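# Move green pen from blue plate to white plate

## Task

Transfer the green pen off the blue plate so it rests on the white plate, with neither gripper touching the pen at the end.

## Robot and tools

Robot: two arms, left_arm and right_arm, each ending in a parallel gripper whose fingers point along the gripper's +z axis and separate along its y axis. The reported end_effector_position is the spot between the finger pads, roughly 1 cm short of the tips.

Frames: the scene frame has its origin at table-top height midway between the nominal bases, +z up, +x out over the table, and left_arm on the +y side (arm names do not match image sides). Each arm's hand positions, quaternions, velocities, targets and wrist-camera poses are given in that arm's own base frame. Calibrated bases in the scene frame: left_arm at (-0.015, +0.340, 0) m, quat_wxyz (+1.000, 0, 0, -0.004); right_arm at (+0.046, -0.370, 0) m, quat_wxyz (+1.000, 0, 0, +0.015). Both bases have +z up. Fixed cameras and the table use the scene frame. Printed poses may be off by a few cm, more when the arm is stretched.

The row: every motion command is a row of 16 plain numbers, always both arms even if one is idle: left_arm x, y, z (metres), qw, qx, qy, qz (unit quaternion, w first), opening; then the same eight for right_arm. Positions and quaternions are absolute poses in that arm's base frame, not offsets. Opening ranges -1 (closed) to +1 (fully open, 0.093 m). The pads meet near a reading of -0.94; each millimetre of object width adds about 0.0208 to the reading. To grip firmly, send a number at least 0.24 below the reading for the object's width (a thin pen may need close to -1); keep sending that number while holding; release with a number well above the width reading. An arm that is not moving should get its last reported pose and its current opening repeated unchanged in every call; sending 0 as an opening is a real command. Reuse the same target quaternion each row to hold orientation, rather than copying drifted readings.

execute_actions: argument actions is a list of actions; each action is a table of up to 15 rows, one row per 1/30 s step, and a short table repeats its last row to fill 15 steps. A target more than 0.6 m from the gripper's current position along any of its axes gets the action rejected for both arms. An empty actions list just reports the full state. cameras: list of names (cam_head_left, cam_head_right, cam_left_wrist, cam_right_wrist); omitted, null or ["all"] gives every image, [] gives none, an unknown name invalidates the call.

move: target is one 16-number row or a list of up to 15 rows, driven along straight lines from the current Hand target, all arms finishing together, at most 10 s in total. speed is top path speed in m/s, 0.002 to 0.5 (default 0.25), one value or one per target; rotation is capped at twice that in rad/s. blend (metres) rounds corners of a list; 0 stops at each point. opening_speed (0.2 or more, per second on the -1..+1 scale) ramps the fingers. A new opening in a later list row is applied only after the arms stop there. blocking=false returns after about 0.5 s while motion continues; a new move takes over from the present point. The result adds a move: line: done, off_target, moving, held or fault, plus limits (paced means the pose was clipped, held means steps were withheld). done means within 10 mm and 2 degrees; it says nothing about contact. Moves do not avoid obstacles or the other arm; steer around an arm's own base rather than past it.

wait: seconds from 0 to 10; holds last commands while a running move continues. stop: brakes a running move (needs stopping room). zoom_image: camera plus region [x0, y0, x1, y1] in pixels, top-left origin, at most 504 by 504, on that camera's newest image. Images are 672x504. finished_scene: scene is the current scene's number; it is final.

Controller behaviour: each step the commanded pose is clipped to within 100 mm and 20 degrees of the measured pose, so one action may fall short; the Hand target line shows where the arm is actually headed, and the remainder must be commanded next. Friction and weight can leave the gripper low, short or tilted, especially far out; small moves may not happen or go sideways. Check position and orientation after each move and correct tilt.

Result lines: pose, grip_measured (motor position on the opening scale, possibly reading up to 0.02 too open), Joint positions (the final entry is the finger gap in metres, floored at zero), Joint torques (whole drive output; entries 1 to 3 wrap at ±28 N m), velocities (omitted or shown as within noise when still), Tool commands, temperatures once changed 5 °C, MOTOR HOT at 75 °C; at 90 °C the arm folds and stops working for the scene. Avoid long holds at full stretch or pushing against unreachable poses.

Avoid: dropping the pen or opening while it moves, fast impacts, pressing hard into the table or plates, collisions between the arms or grippers (the clearance check does not guard gripper against gripper), and anything leaving the table. Random tugs on the held pen or pushes on loose items can occur. Approach slowly, descend gently, release on the white plate, then lift clear so nothing touches the pen.

Each tool is called after "Emit:" by a JSON object that holds its "fn" and its "kwargs", one argument or row to a line.

## Session

Emit:
{"fn": "execute_actions", "kwargs": {
  "actions": []
}}

Scene clock: 0.00 s.
left_arm: end_effector_position=(+0.3863, +0.0433, +0.0918) grip_measured=+1.000 end_effector_quat_wxyz=(+0.582, -0.107, +0.802, +0.087) | right_arm: end_effector_position=(+0.3976, -0.0292, +0.0912) grip_measured=+1.000 end_effector_quat_wxyz=(+0.562, +0.076, +0.818, -0.095)
Joint positions: left_arm=[-0.004 1.58 0.356 0.898 -0.27 -0.075 0.093] | right_arm=[0.046 1.583 0.425 0.784 0.285 0.036 0.093]
Joint velocities: within noise
Joint torques (N m): no reading
Motor temperatures (°C): left_arm=[26 28 30 30 26 28 26] | right_arm=[27 30 26 26 26 27 27]
Heat: left arm: 30 °C; right arm: 30 °C.
Hand target: left_arm +0.3883, +0.0433, +0.0961; +0.586, -0.107, +0.798, +0.086 | right_arm +0.3991, -0.0291, +0.0945; +0.566, +0.077, +0.816, -0.094
Tool commands: left_gripper/opening=+1.0 right_gripper/opening=+1.0

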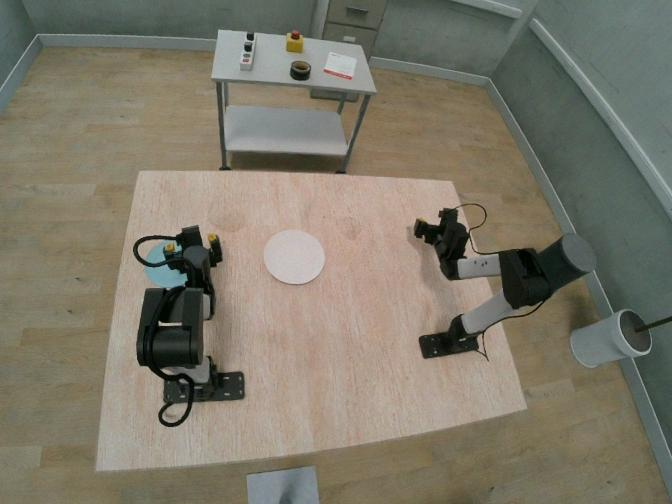

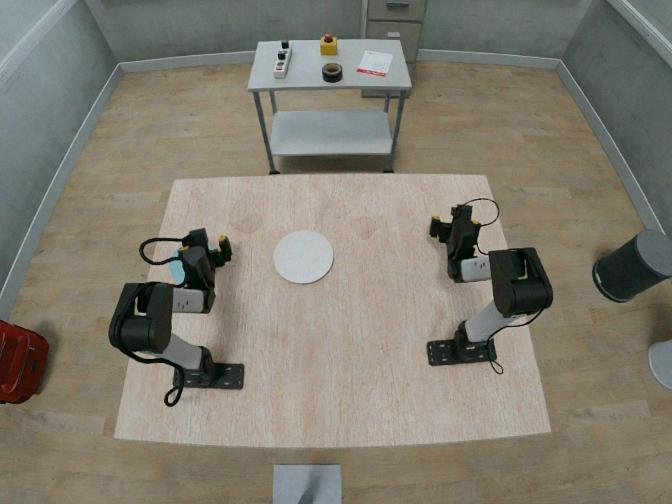

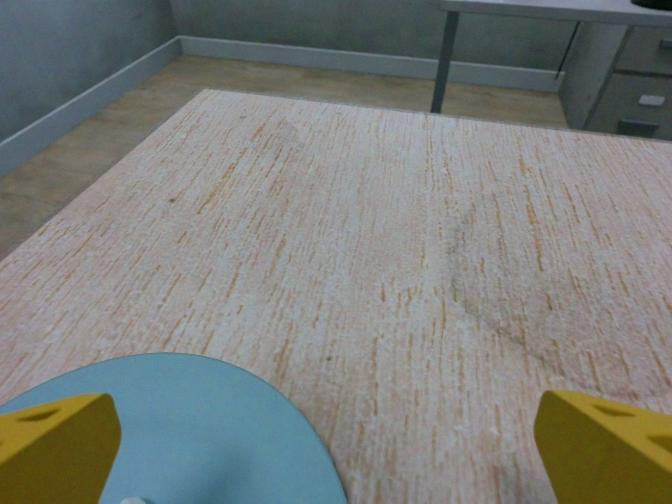

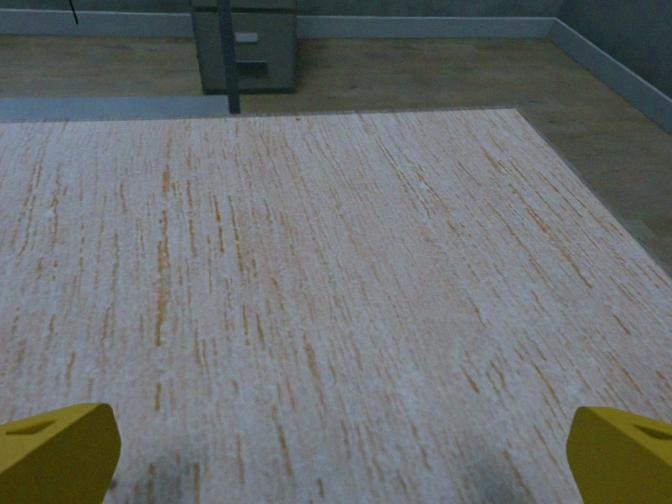

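Emit:
{"fn": "move", "kwargs": {
  "target": [0.26,0.08,0.2,0.17,0,0.985,0,1,0.3991,-0.0291,0.0945,0.566,0.077,0.816,-0.094,1]
}}

Scene clock: 8.77 s.
left_arm: end_effector_position=(+0.2566, +0.0815, +0.1920) grip_measured=+1.000 end_effector_quat_wxyz=(+0.166, -0.011, +0.986, +0.007) | right_arm: end_effector_position=(+0.3976, -0.0292, +0.0912) grip_measured=+1.000 end_effector_quat_wxyz=(+0.562, +0.076, +0.818, -0.095)
Joint positions: left_arm=[0.371 1.289 1.265 -1.228 0.103 0.332 0.093] | right_arm=[0.046 1.583 0.425 0.784 0.285 0.036 0.093]
Joint torques (N m): left_arm=[0.69 -2.44 10.91 0.93 0.34 0.19] | right_arm=[0.18 -5.98 5.26 2.74 0 0.09]
Hand target: left_arm +0.2585, +0.0811, +0.2010; +0.171, -0.007, +0.985, +0.001 | right_arm +0.3991, -0.0291, +0.0945; +0.566, +0.077, +0.816, -0.094
Off the commanded pose: left_arm 0.009 m, 2 deg | right_arm 0.004 m, 1 deg.
move: done

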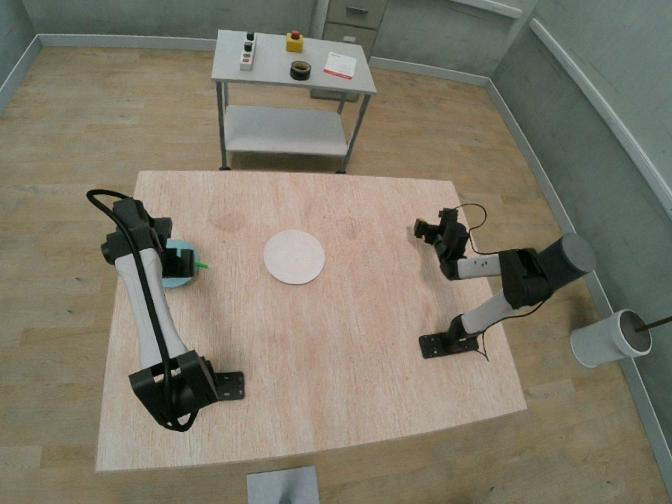

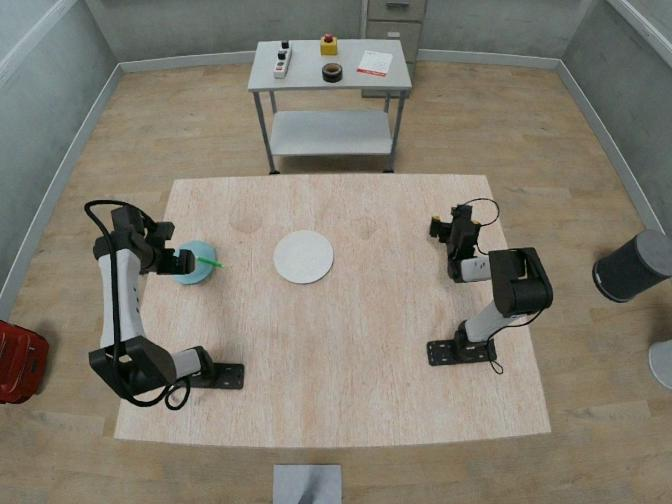

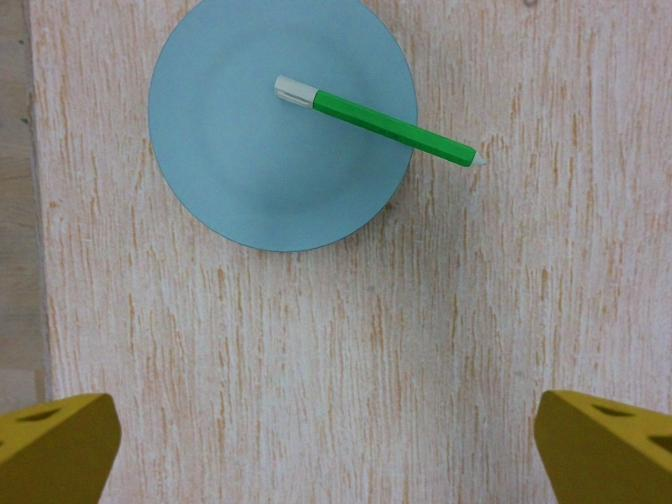

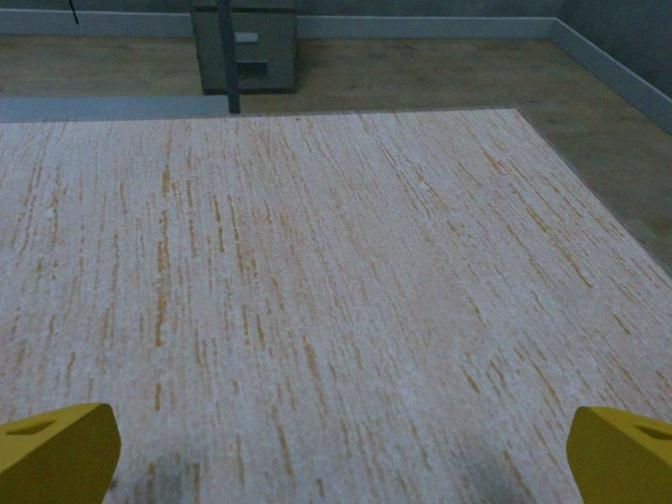

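Emit:
{"fn": "move", "kwargs": {
  "target": [0.285,0.045,0.14,0,-0.595,0.804,0,1,0.3991,-0.0291,0.0945,0.566,0.077,0.816,-0.094,1]
}}

Emit:
{"fn": "zoom_image", "kwargs": {
  "camera": "cam_head_right",
  "region": [130, 190, 350, 355]
}}

Scene clock: 27.13 s.
left_arm: end_effector_position=(+0.2785, +0.0458, +0.1343) grip_measured=+1.000 end_effector_quat_wxyz=(-0.004, -0.588, +0.809, +0.001) | right_arm: end_effector_position=(+0.3976, -0.0292, +0.0912) grip_measured=+1.000 end_effector_quat_wxyz=(+0.562, +0.076, +0.818, -0.095)
Joint positions: left_arm=[0.165 1.616 1.374 -1.337 0.003 -1.093 0.093] | right_arm=[0.046 1.583 0.425 0.784 0.285 0.036 0.093]
Joint torques (N m): left_arm=[-0.88 -4.36 10.18 0.27 0.02 -0.14] | right_arm=[0.21 -6.01 5.29 2.73 -0.01 0.09]
Motor temperatures (°C): left_arm=[26 29 35 31 26 28 26] | right_arm=[27 32 28 33 26 27 27]
Heat: left arm: 35 °C; right arm: 33 °C.
Hand target: left_arm +0.2852, +0.0433, +0.1405; -0.001, -0.591, +0.807, -0.005 | right_arm +0.3991, -0.0291, +0.0945; +0.566, +0.077, +0.816, -0.094
Off the commanded pose: left_arm 0.009 m, 1 deg | right_arm 0.004 m, 1 deg.
move: done

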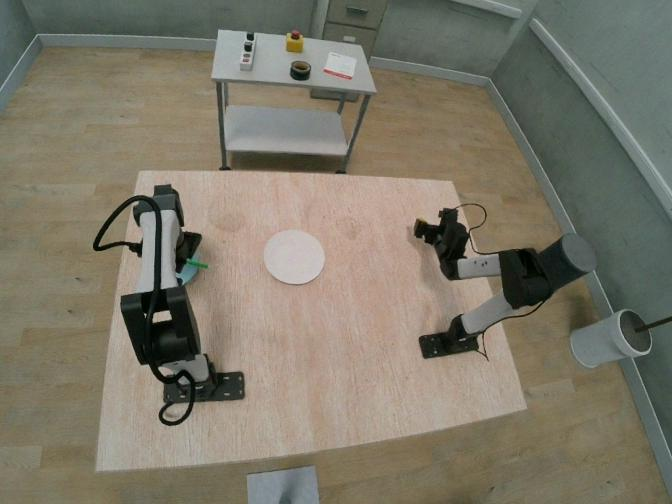

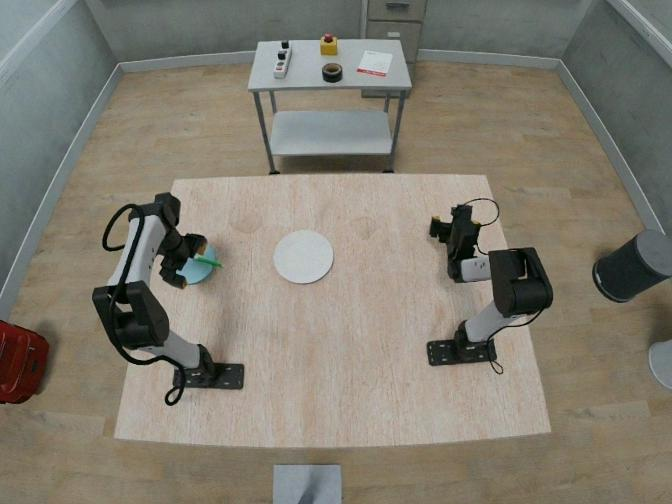

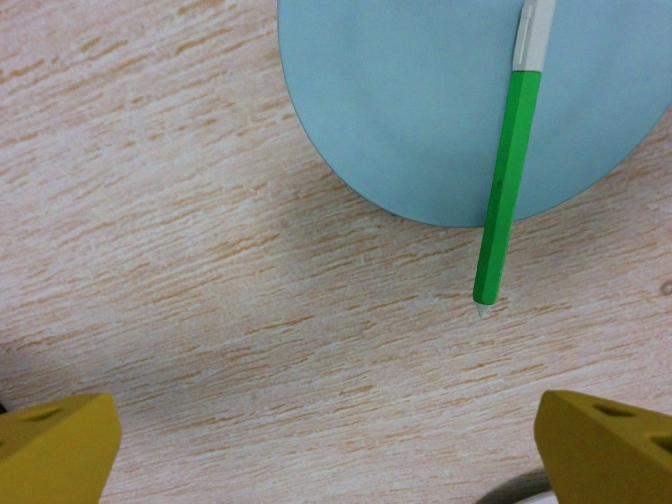

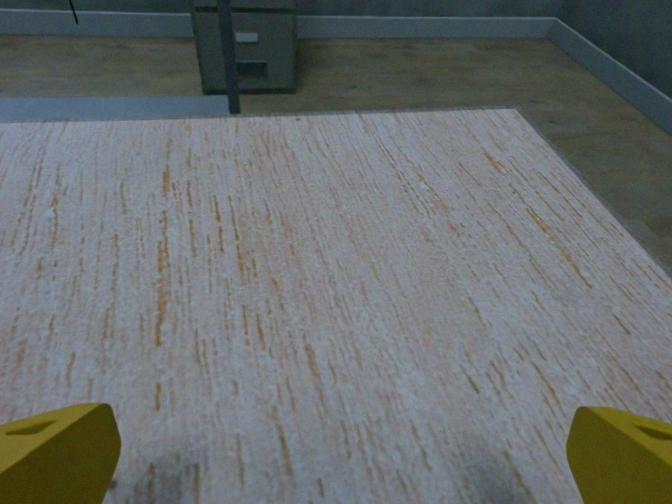

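Scaled by 2.291.

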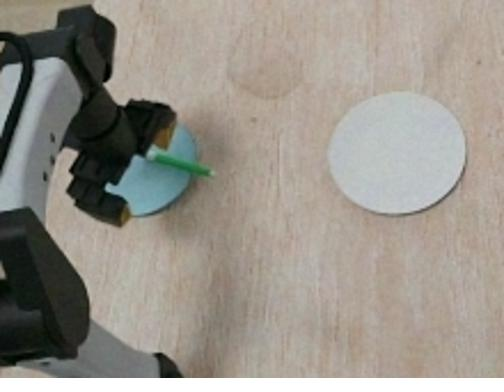

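Emit:
{"fn": "move", "kwargs": {
  "target": [0.343,0.035,0.095,0,-0.574,0.819,0,1,0.3991,-0.0291,0.0945,0.566,0.077,0.816,-0.094,1]
}}

Emit:
{"fn": "zoom_image", "kwargs": {
  "camera": "cam_head_right",
  "region": [130, 190, 350, 355]
}}

Scene clock: 45.33 s.
left_arm: end_effector_position=(+0.3293, +0.0353, +0.0899) grip_measured=+1.000 end_effector_quat_wxyz=(-0.017, -0.570, +0.821, +0.008) | right_arm: end_effector_position=(+0.3976, -0.0292, +0.0912) grip_measured=+1.000 end_effector_quat_wxyz=(+0.562, +0.076, +0.818, -0.095)
Joint positions: left_arm=[0.108 1.842 1.46 -1.227 0.003 -1.106 0.093] | right_arm=[0.046 1.583 0.425 0.784 0.285 0.036 0.093]
Joint torques (N m): left_arm=[-0.68 -6.12 9.92 0.5 -0.08 -0.14] | right_arm=[0.27 -6 5.29 2.73 0 0.1]
Hand target: left_arm +0.3428, +0.0350, +0.0952; +0.000, -0.574, +0.819, +0.000 | right_arm +0.3991, -0.0291, +0.0945; +0.566, +0.077, +0.816, -0.094
Off the commanded pose: left_arm 0.015 m, 2 deg | right_arm 0.004 m, 1 deg.
move: off_target (left_arm)

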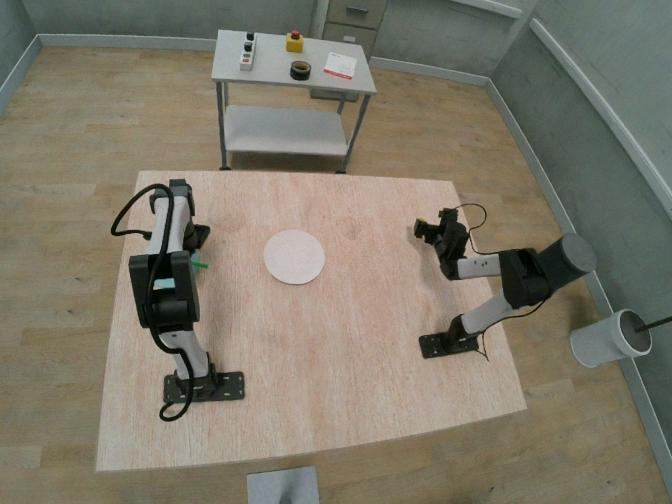

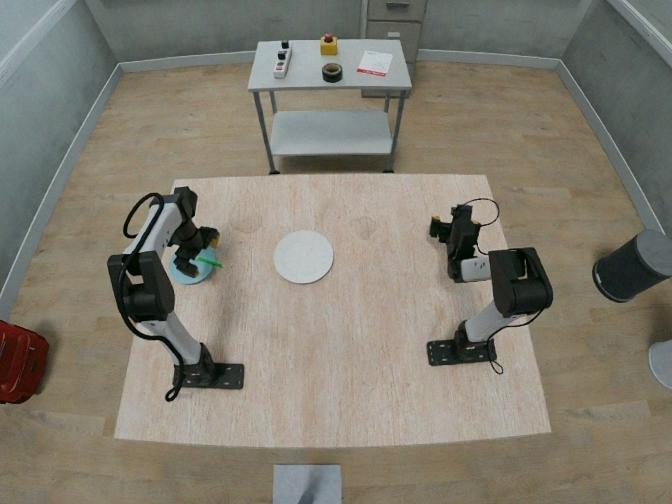

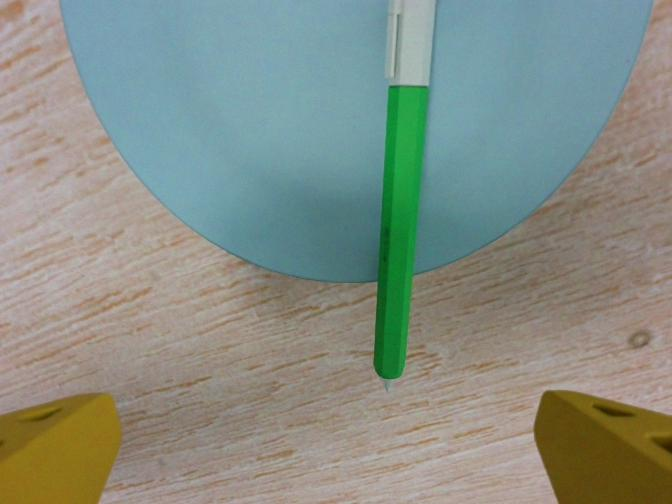

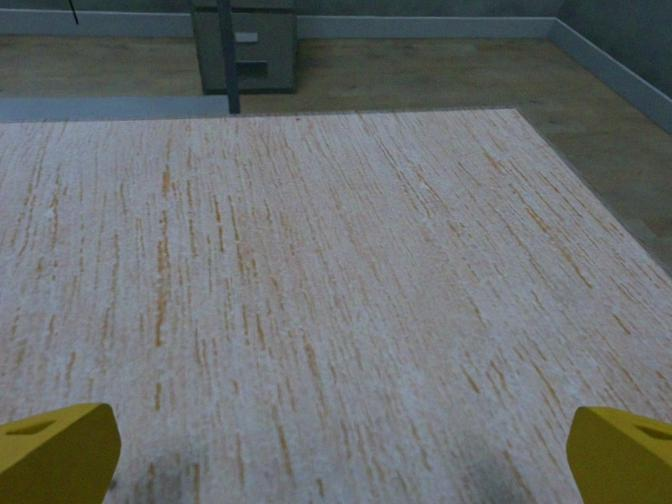

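Scaled by 2.291.

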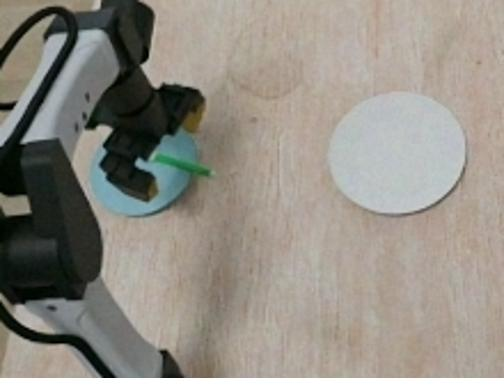

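Emit:
{"fn": "move", "kwargs": {
  "target": [0.357,0.028,0.065,0.01,-0.58,0.815,0,1,0.3991,-0.0291,0.0945,0.566,0.077,0.816,-0.094,1]
}}

Emit:
{"fn": "zoom_image", "kwargs": {
  "camera": "cam_head_right",
  "region": [150, 210, 260, 295]
}}

Scene clock: 76.47 s.
left_arm: end_effector_position=(+0.3563, +0.0281, +0.0728) grip_measured=+1.000 end_effector_quat_wxyz=(+0.010, -0.576, +0.817, -0.007) | right_arm: end_effector_position=(+0.3976, -0.0292, +0.0912) grip_measured=+1.000 end_effector_quat_wxyz=(+0.562, +0.076, +0.818, -0.095)
Joint positions: left_arm=[0.08 1.894 1.46 -1.112 0.003 -1.149 0.093] | right_arm=[0.046 1.583 0.425 0.784 0.285 0.036 0.093]
Joint torques (N m): left_arm=[-0.68 -6.34 5.75 0.67 -0.21 -0.14] | right_arm=[0.21 -6.04 5.26 2.73 0 0.11]
Hand target: left_arm +0.3566, +0.0280, +0.0650; +0.010, -0.580, +0.815, +0.000 | right_arm +0.3991, -0.0291, +0.0945; +0.566, +0.077, +0.816, -0.094
Off the commanded pose: left_arm 0.008 m, 1 deg | right_arm 0.004 m, 1 deg.
move: done

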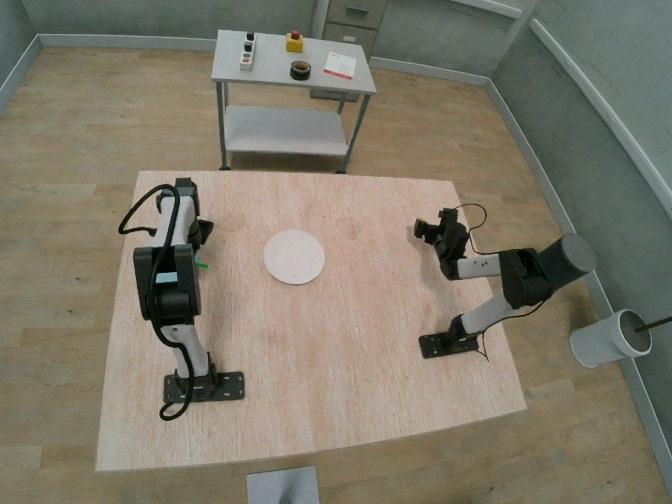

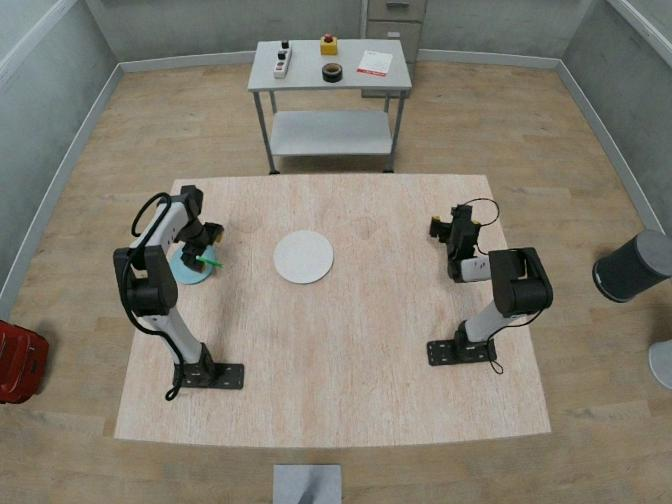

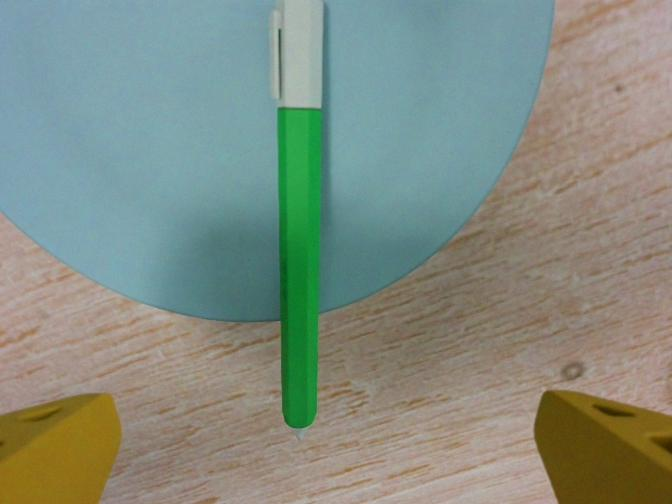

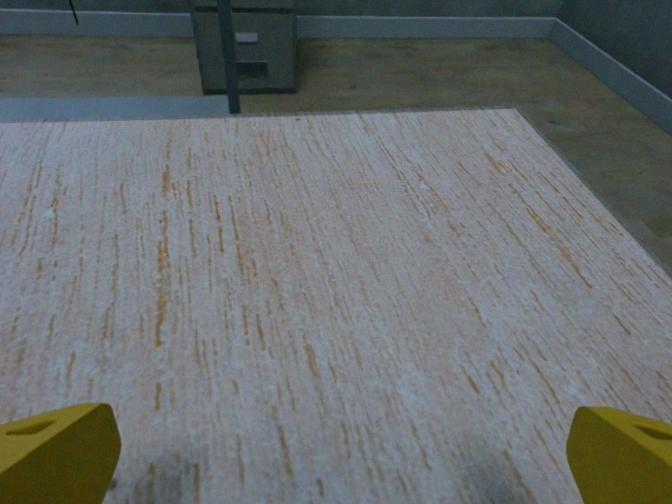

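Scaled by 4.582.

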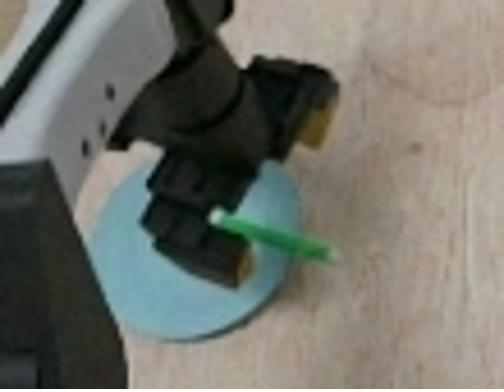

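Emit:
{"fn": "move", "kwargs": {
  "target": [0.348,0.018,0.038,0.01,-0.58,0.815,0,1,0.3991,-0.0291,0.0945,0.566,0.077,0.816,-0.094,1],
  "speed": 0.12
}}

Emit:
{"fn": "zoom_image", "kwargs": {
  "camera": "cam_head_right",
  "region": [150, 210, 260, 295]
}}

Scene clock: 84.47 s.
left_arm: end_effector_position=(+0.3517, +0.0186, +0.0465) grip_measured=+1.000 end_effector_quat_wxyz=(+0.012, -0.576, +0.817, -0.009) | right_arm: end_effector_position=(+0.3976, -0.0292, +0.0912) grip_measured=+1.000 end_effector_quat_wxyz=(+0.562, +0.076, +0.818, -0.095)
Joint positions: left_arm=[0.054 1.894 1.352 -0.998 0.003 -1.175 0.093] | right_arm=[0.046 1.583 0.425 0.784 0.285 0.036 0.093]
Joint torques (N m): left_arm=[-0.75 -6.74 4.53 0.69 -0.22 -0.14] | right_arm=[0.21 -5.98 5.29 2.73 0 0.09]
Hand target: left_arm +0.3479, +0.0181, +0.0382; +0.010, -0.579, +0.815, +0.000 | right_arm +0.3991, -0.0291, +0.0945; +0.566, +0.077, +0.816, -0.094
Off the commanded pose: left_arm 0.009 m, 1 deg | right_arm 0.004 m, 1 deg.
move: done

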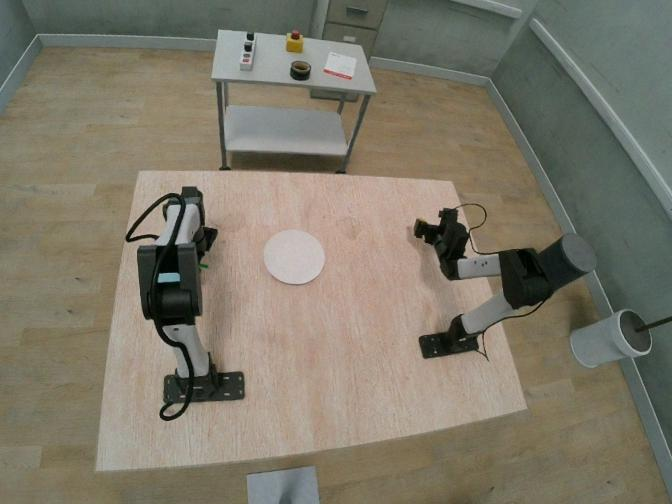

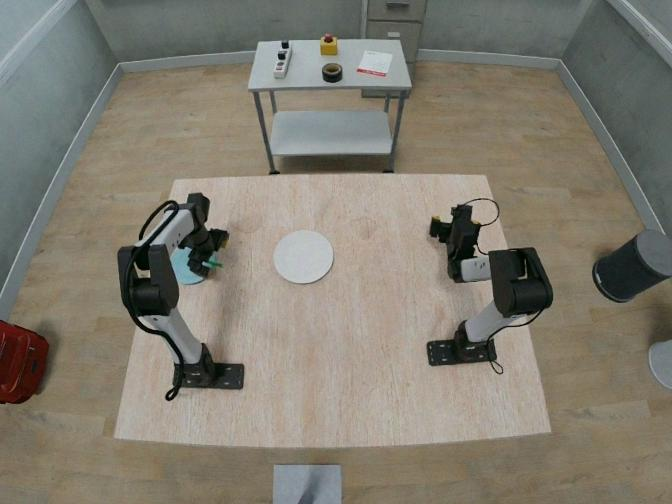

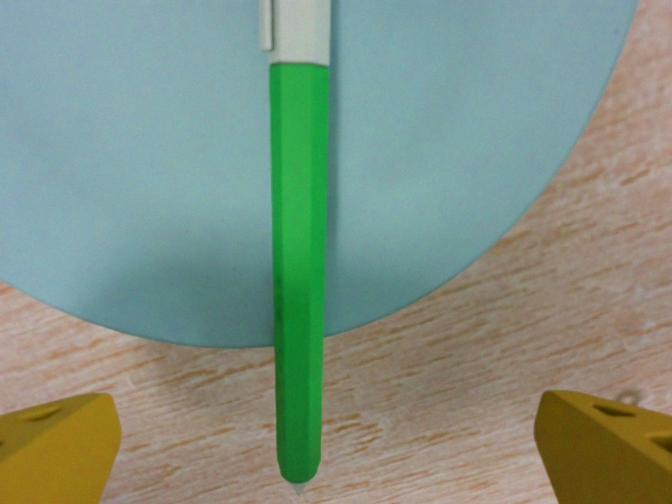

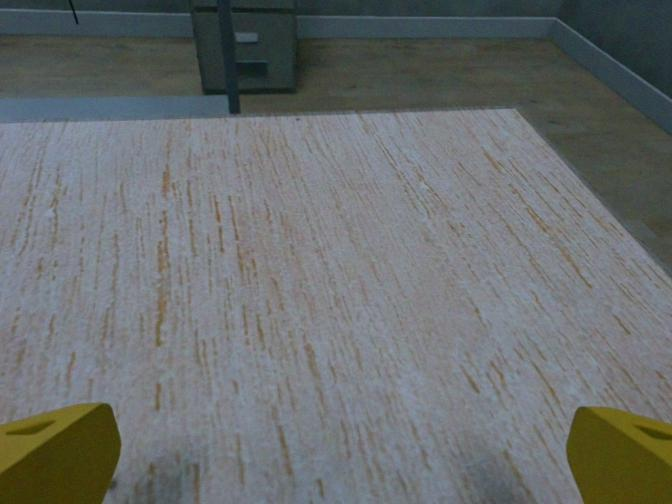

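Scaled by 4.582.

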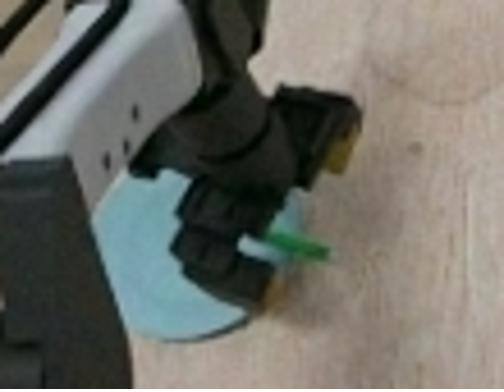

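Emit:
{"fn": "move", "kwargs": {
  "target": [0.344,0.02,0.014,0.01,-0.58,0.815,0,1,0.3991,-0.0291,0.0945,0.566,0.077,0.816,-0.094,1],
  "speed": 0.08
}}

Emit:
{"fn": "zoom_image", "kwargs": {
  "camera": "cam_head_right",
  "region": [150, 210, 260, 295]
}}

Scene clock: 92.27 s.
left_arm: end_effector_position=(+0.3487, +0.0184, +0.0244) grip_measured=+1.000 end_effector_quat_wxyz=(+0.015, -0.576, +0.817, -0.011) | right_arm: end_effector_position=(+0.3976, -0.0292, +0.0912) grip_measured=+1.000 end_effector_quat_wxyz=(+0.562, +0.076, +0.818, -0.095)
Joint positions: left_arm=[0.054 1.907 1.276 -0.903 0.003 -1.175 0.093] | right_arm=[0.046 1.583 0.425 0.784 0.285 0.036 0.093]
Joint torques (N m): left_arm=[-0.18 -6.19 4.46 0.71 -0.22 -0.08] | right_arm=[0.2 -6 5.27 2.72 -0.01 0.1]
Motor temperatures (°C): left_arm=[26 33 35 30 26 28 26] | right_arm=[27 34 30 38 26 27 27]
Heat: left arm: 35 °C; right arm: 38 °C.
Hand target: left_arm +0.3439, +0.0200, +0.0144; +0.010, -0.580, +0.815, +0.000 | right_arm +0.3991, -0.0291, +0.0945; +0.566, +0.077, +0.816, -0.094
Off the commanded pose: left_arm 0.012 m, 1 deg | right_arm 0.004 m, 1 deg.
move: off_target (left_arm)

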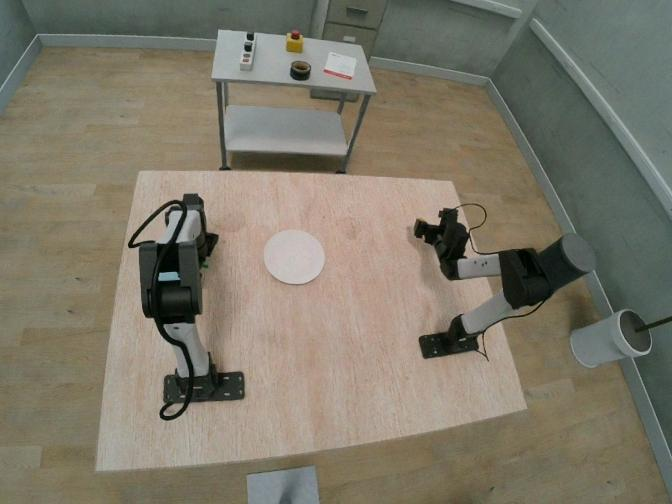

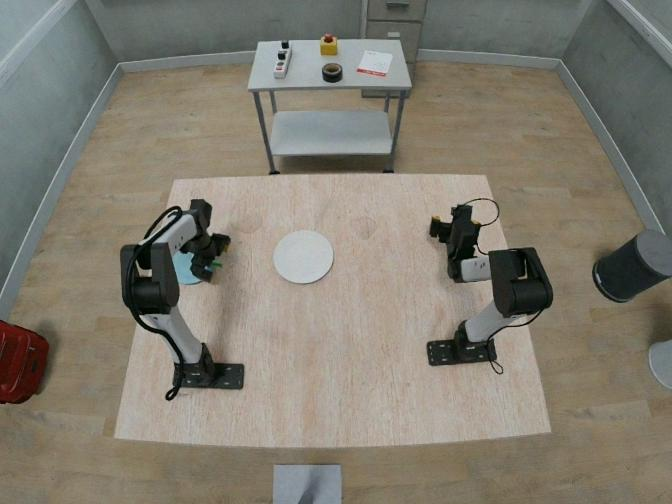

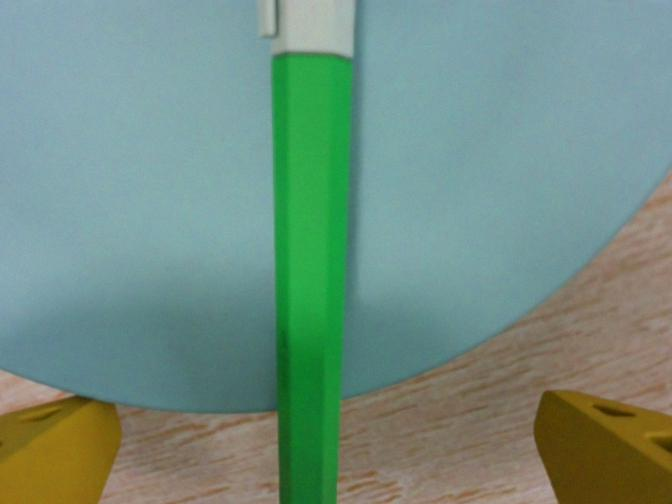

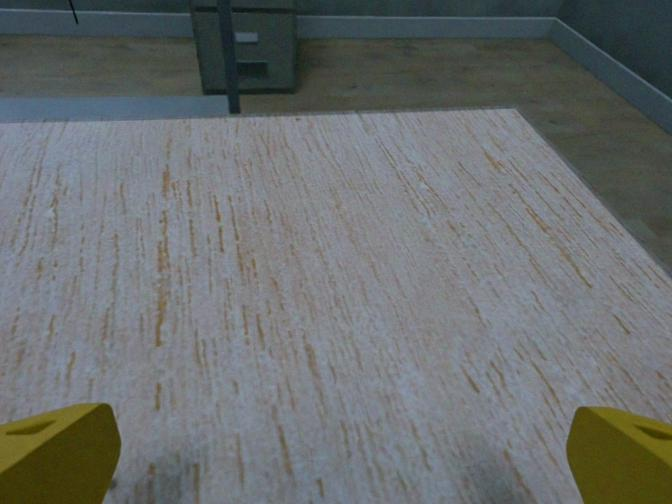

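Scaled by 4.582.

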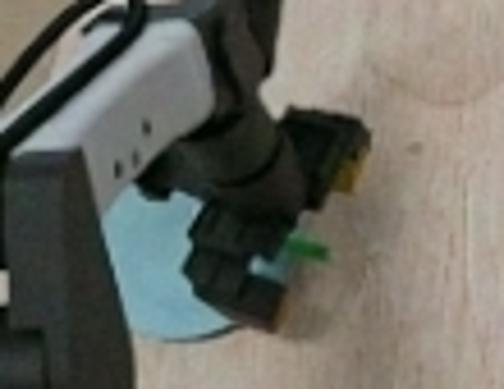

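Emit:
{"fn": "move", "kwargs": {
  "target": [0.344,0.018,0.012,0.01,-0.58,0.815,0,-1,0.3991,-0.0291,0.0945,0.566,0.077,0.816,-0.094,1],
  "opening_speed": 1.2
}}

Emit:
{"fn": "zoom_image", "kwargs": {
  "camera": "cam_head_right",
  "region": [150, 210, 350, 295]
}}

Scene clock: 99.47 s.
left_arm: end_effector_position=(+0.3494, +0.0184, +0.0244) grip_measured=-0.914 end_effector_quat_wxyz=(+0.016, -0.581, +0.814, -0.012) | right_arm: end_effector_position=(+0.3976, -0.0292, +0.0912) grip_measured=+1.000 end_effector_quat_wxyz=(+0.562, +0.076, +0.818, -0.095)
Joint positions: left_arm=[0.054 1.907 1.276 -0.9 0.003 -1.185 0.001] | right_arm=[0.046 1.583 0.425 0.784 0.285 0.036 0.093]
Joint torques (N m): left_arm=[-0.72 -6 4.05 0.75 -0.22 -0.12] | right_arm=[0.23 -5.96 5.26 2.73 0 0.09]
Hand target: left_arm +0.3437, +0.0180, +0.0124; +0.010, -0.583, +0.812, +0.000 | right_arm +0.3991, -0.0291, +0.0945; +0.566, +0.077, +0.816, -0.094
Off the commanded pose: left_arm 0.014 m, 2 deg | right_arm 0.004 m, 1 deg.
move: off_target (left_arm)

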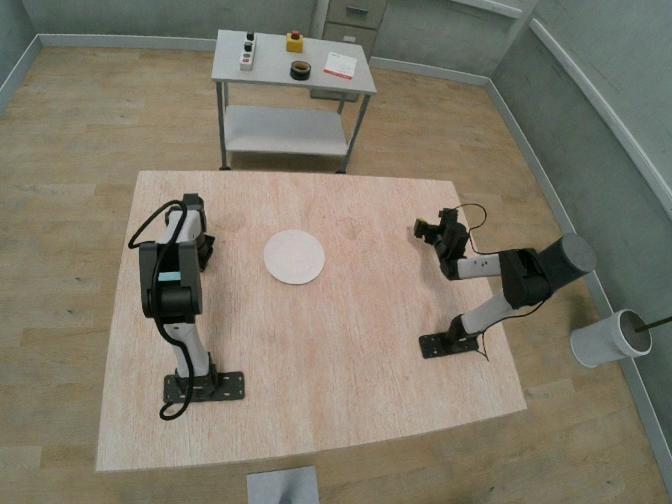

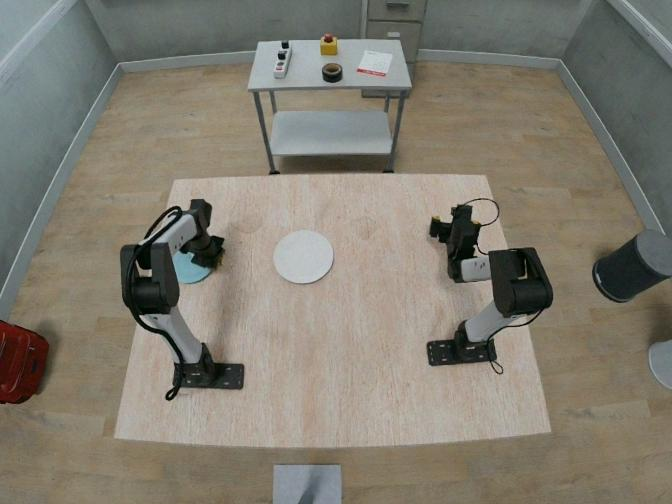

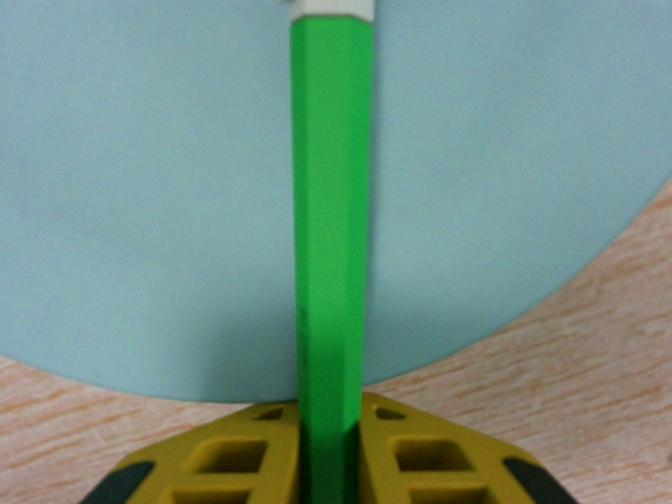

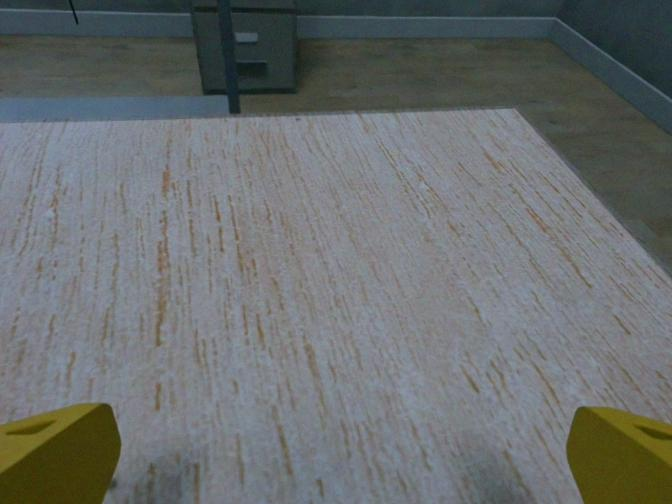

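Scaled by 2.520.

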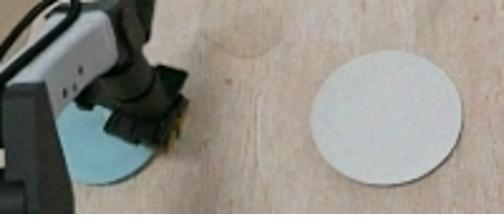

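Emit:
{"fn": "move", "kwargs": {
  "target": [
    [0.35,0.018,0.10,0.01,-0.58,0.815,0,-1,0.3991,-0.0291,0.0945,0.566,0.077,0.816,-0.094,1],
    [0.365,-0.25,0.11,0.01,-0.276,0.961,0,-1,0.3991,-0.0291,0.0945,0.566,0.077,0.816,-0.094,1]
  ],
  "blend": 0.02,
  "speed": 0.15
}}

Emit:
{"fn": "zoom_image", "kwargs": {
  "camera": "cam_head_right",
  "region": [150, 200, 350, 305]
}}

Scene clock: 111.97 s.
left_arm: end_effector_position=(+0.3591, -0.2486, +0.1088) grip_measured=-0.914 end_effector_quat_wxyz=(+0.001, -0.284, +0.959, -0.003) | right_arm: end_effector_position=(+0.3976, -0.0292, +0.0912) grip_measured=+1.000 end_effector_quat_wxyz=(+0.562, +0.076, +0.818, -0.095)
Joint positions: left_arm=[-0.605 2.246 2.132 -1.451 0.001 -1.181 0.001] | right_arm=[0.046 1.583 0.425 0.784 0.285 0.036 0.093]
Joint torques (N m): left_arm=[-0.16 -8.27 10.15 0.28 -0.28 0.19] | right_arm=[0.21 -5.97 5.31 2.73 -0.01 0.1]
Hand target: left_arm +0.3643, -0.2489, +0.1099; +0.010, -0.276, +0.961, +0.002 | right_arm +0.3991, -0.0291, +0.0945; +0.566, +0.077, +0.816, -0.094
Off the commanded pose: left_arm 0.006 m, 1 deg | right_arm 0.004 m, 1 deg.
move: done

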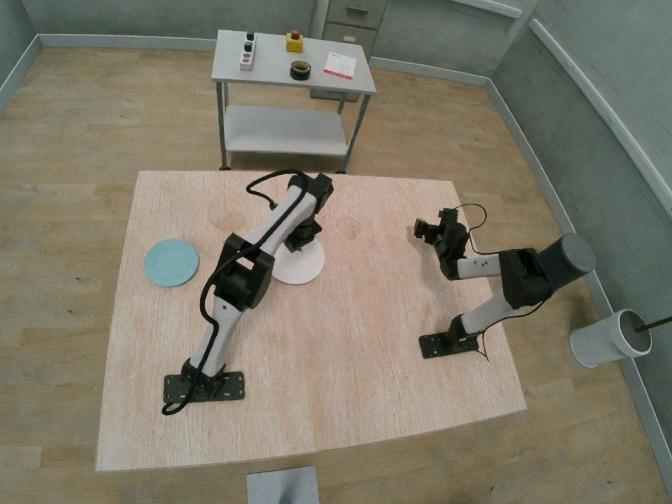

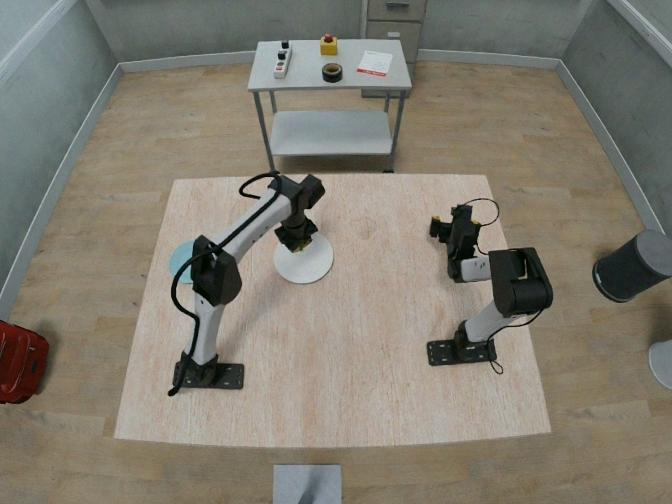

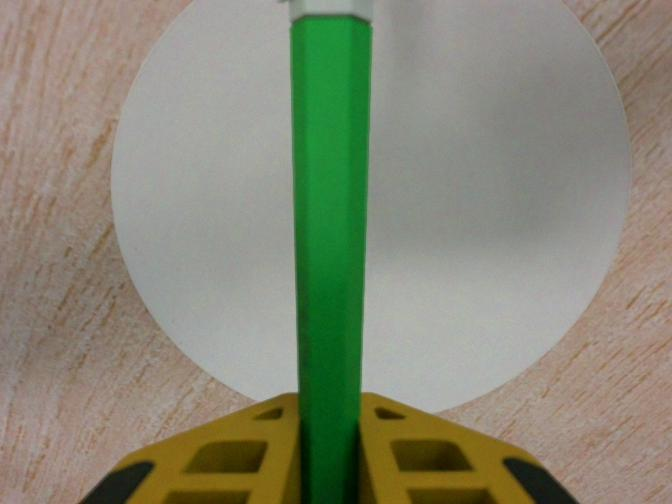

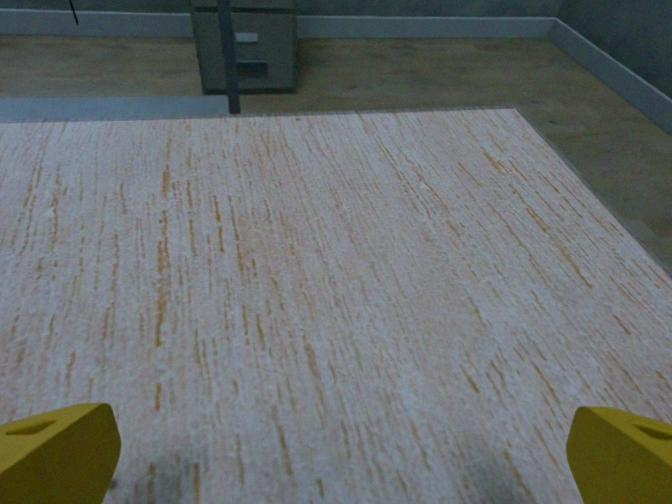

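Scaled by 2.520.

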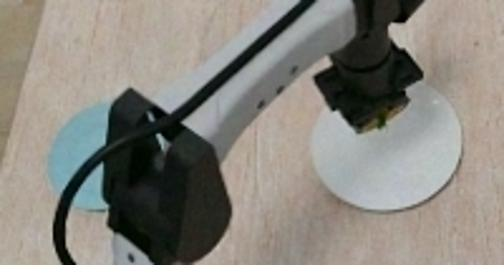

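Emit:
{"fn": "move", "kwargs": {
  "target": [0.348,-0.266,0.033,0.01,-0.276,0.961,0,-1,0.3991,-0.0291,0.0945,0.566,0.077,0.816,-0.094,1],
  "speed": 0.1
}}

Emit:
{"fn": "zoom_image", "kwargs": {
  "camera": "cam_head_right",
  "region": [250, 210, 360, 295]
}}

Scene clock: 126.47 s.
left_arm: end_effector_position=(+0.3501, -0.2676, +0.0420) grip_measured=-0.914 end_effector_quat_wxyz=(+0.007, -0.268, +0.963, -0.010) | right_arm: end_effector_position=(+0.3976, -0.0292, +0.0912) grip_measured=+1.000 end_effector_quat_wxyz=(+0.562, +0.076, +0.818, -0.095)
Joint positions: left_arm=[-0.652 2.246 1.866 -1.167 0.001 -1.195 0.001] | right_arm=[0.046 1.583 0.425 0.784 0.285 0.036 0.093]
Joint torques (N m): left_arm=[-0.68 -9.36 4.67 0.69 -0.27 -0.13] | right_arm=[0.21 -5.98 5.3 2.74 -0.01 0.1]
Hand target: left_arm +0.3477, -0.2656, +0.0331; +0.010, -0.272, +0.962, +0.001 | right_arm +0.3991, -0.0291, +0.0945; +0.566, +0.077, +0.816, -0.094
Off the commanded pose: left_arm 0.009 m, 2 deg | right_arm 0.004 m, 1 deg.
move: done

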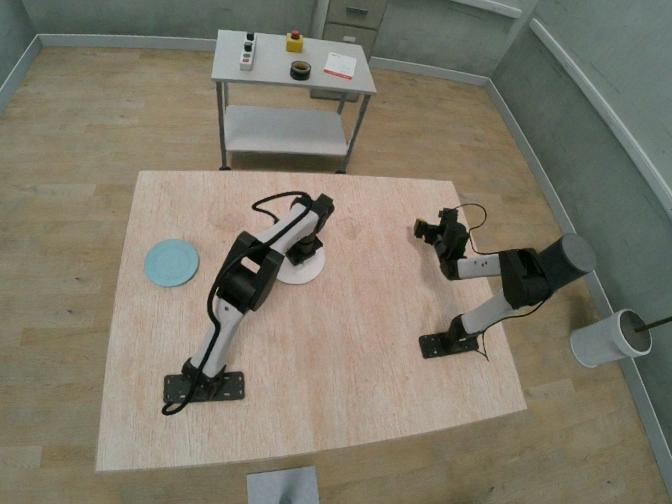

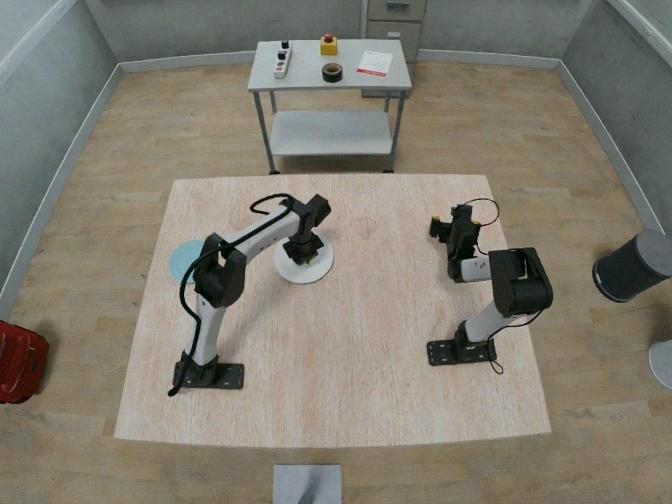

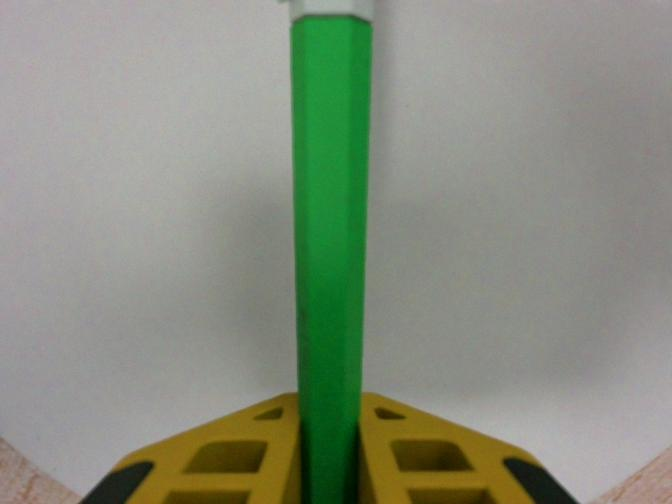

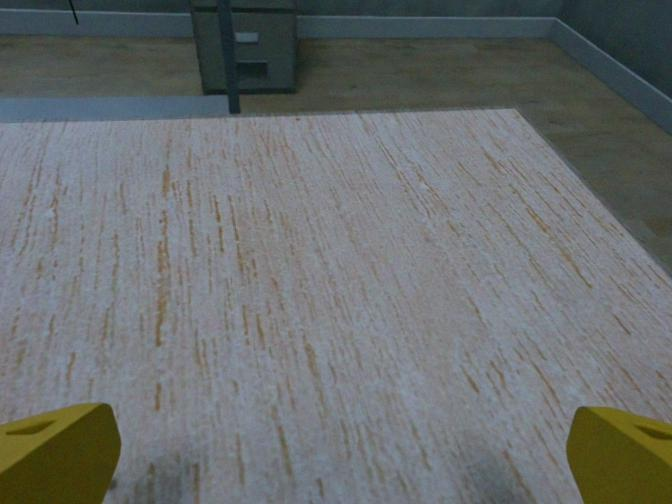

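Scaled by 4.582.

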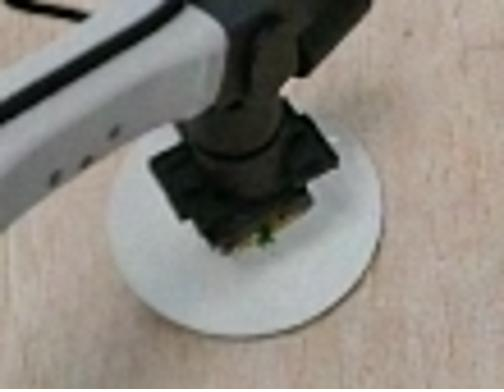

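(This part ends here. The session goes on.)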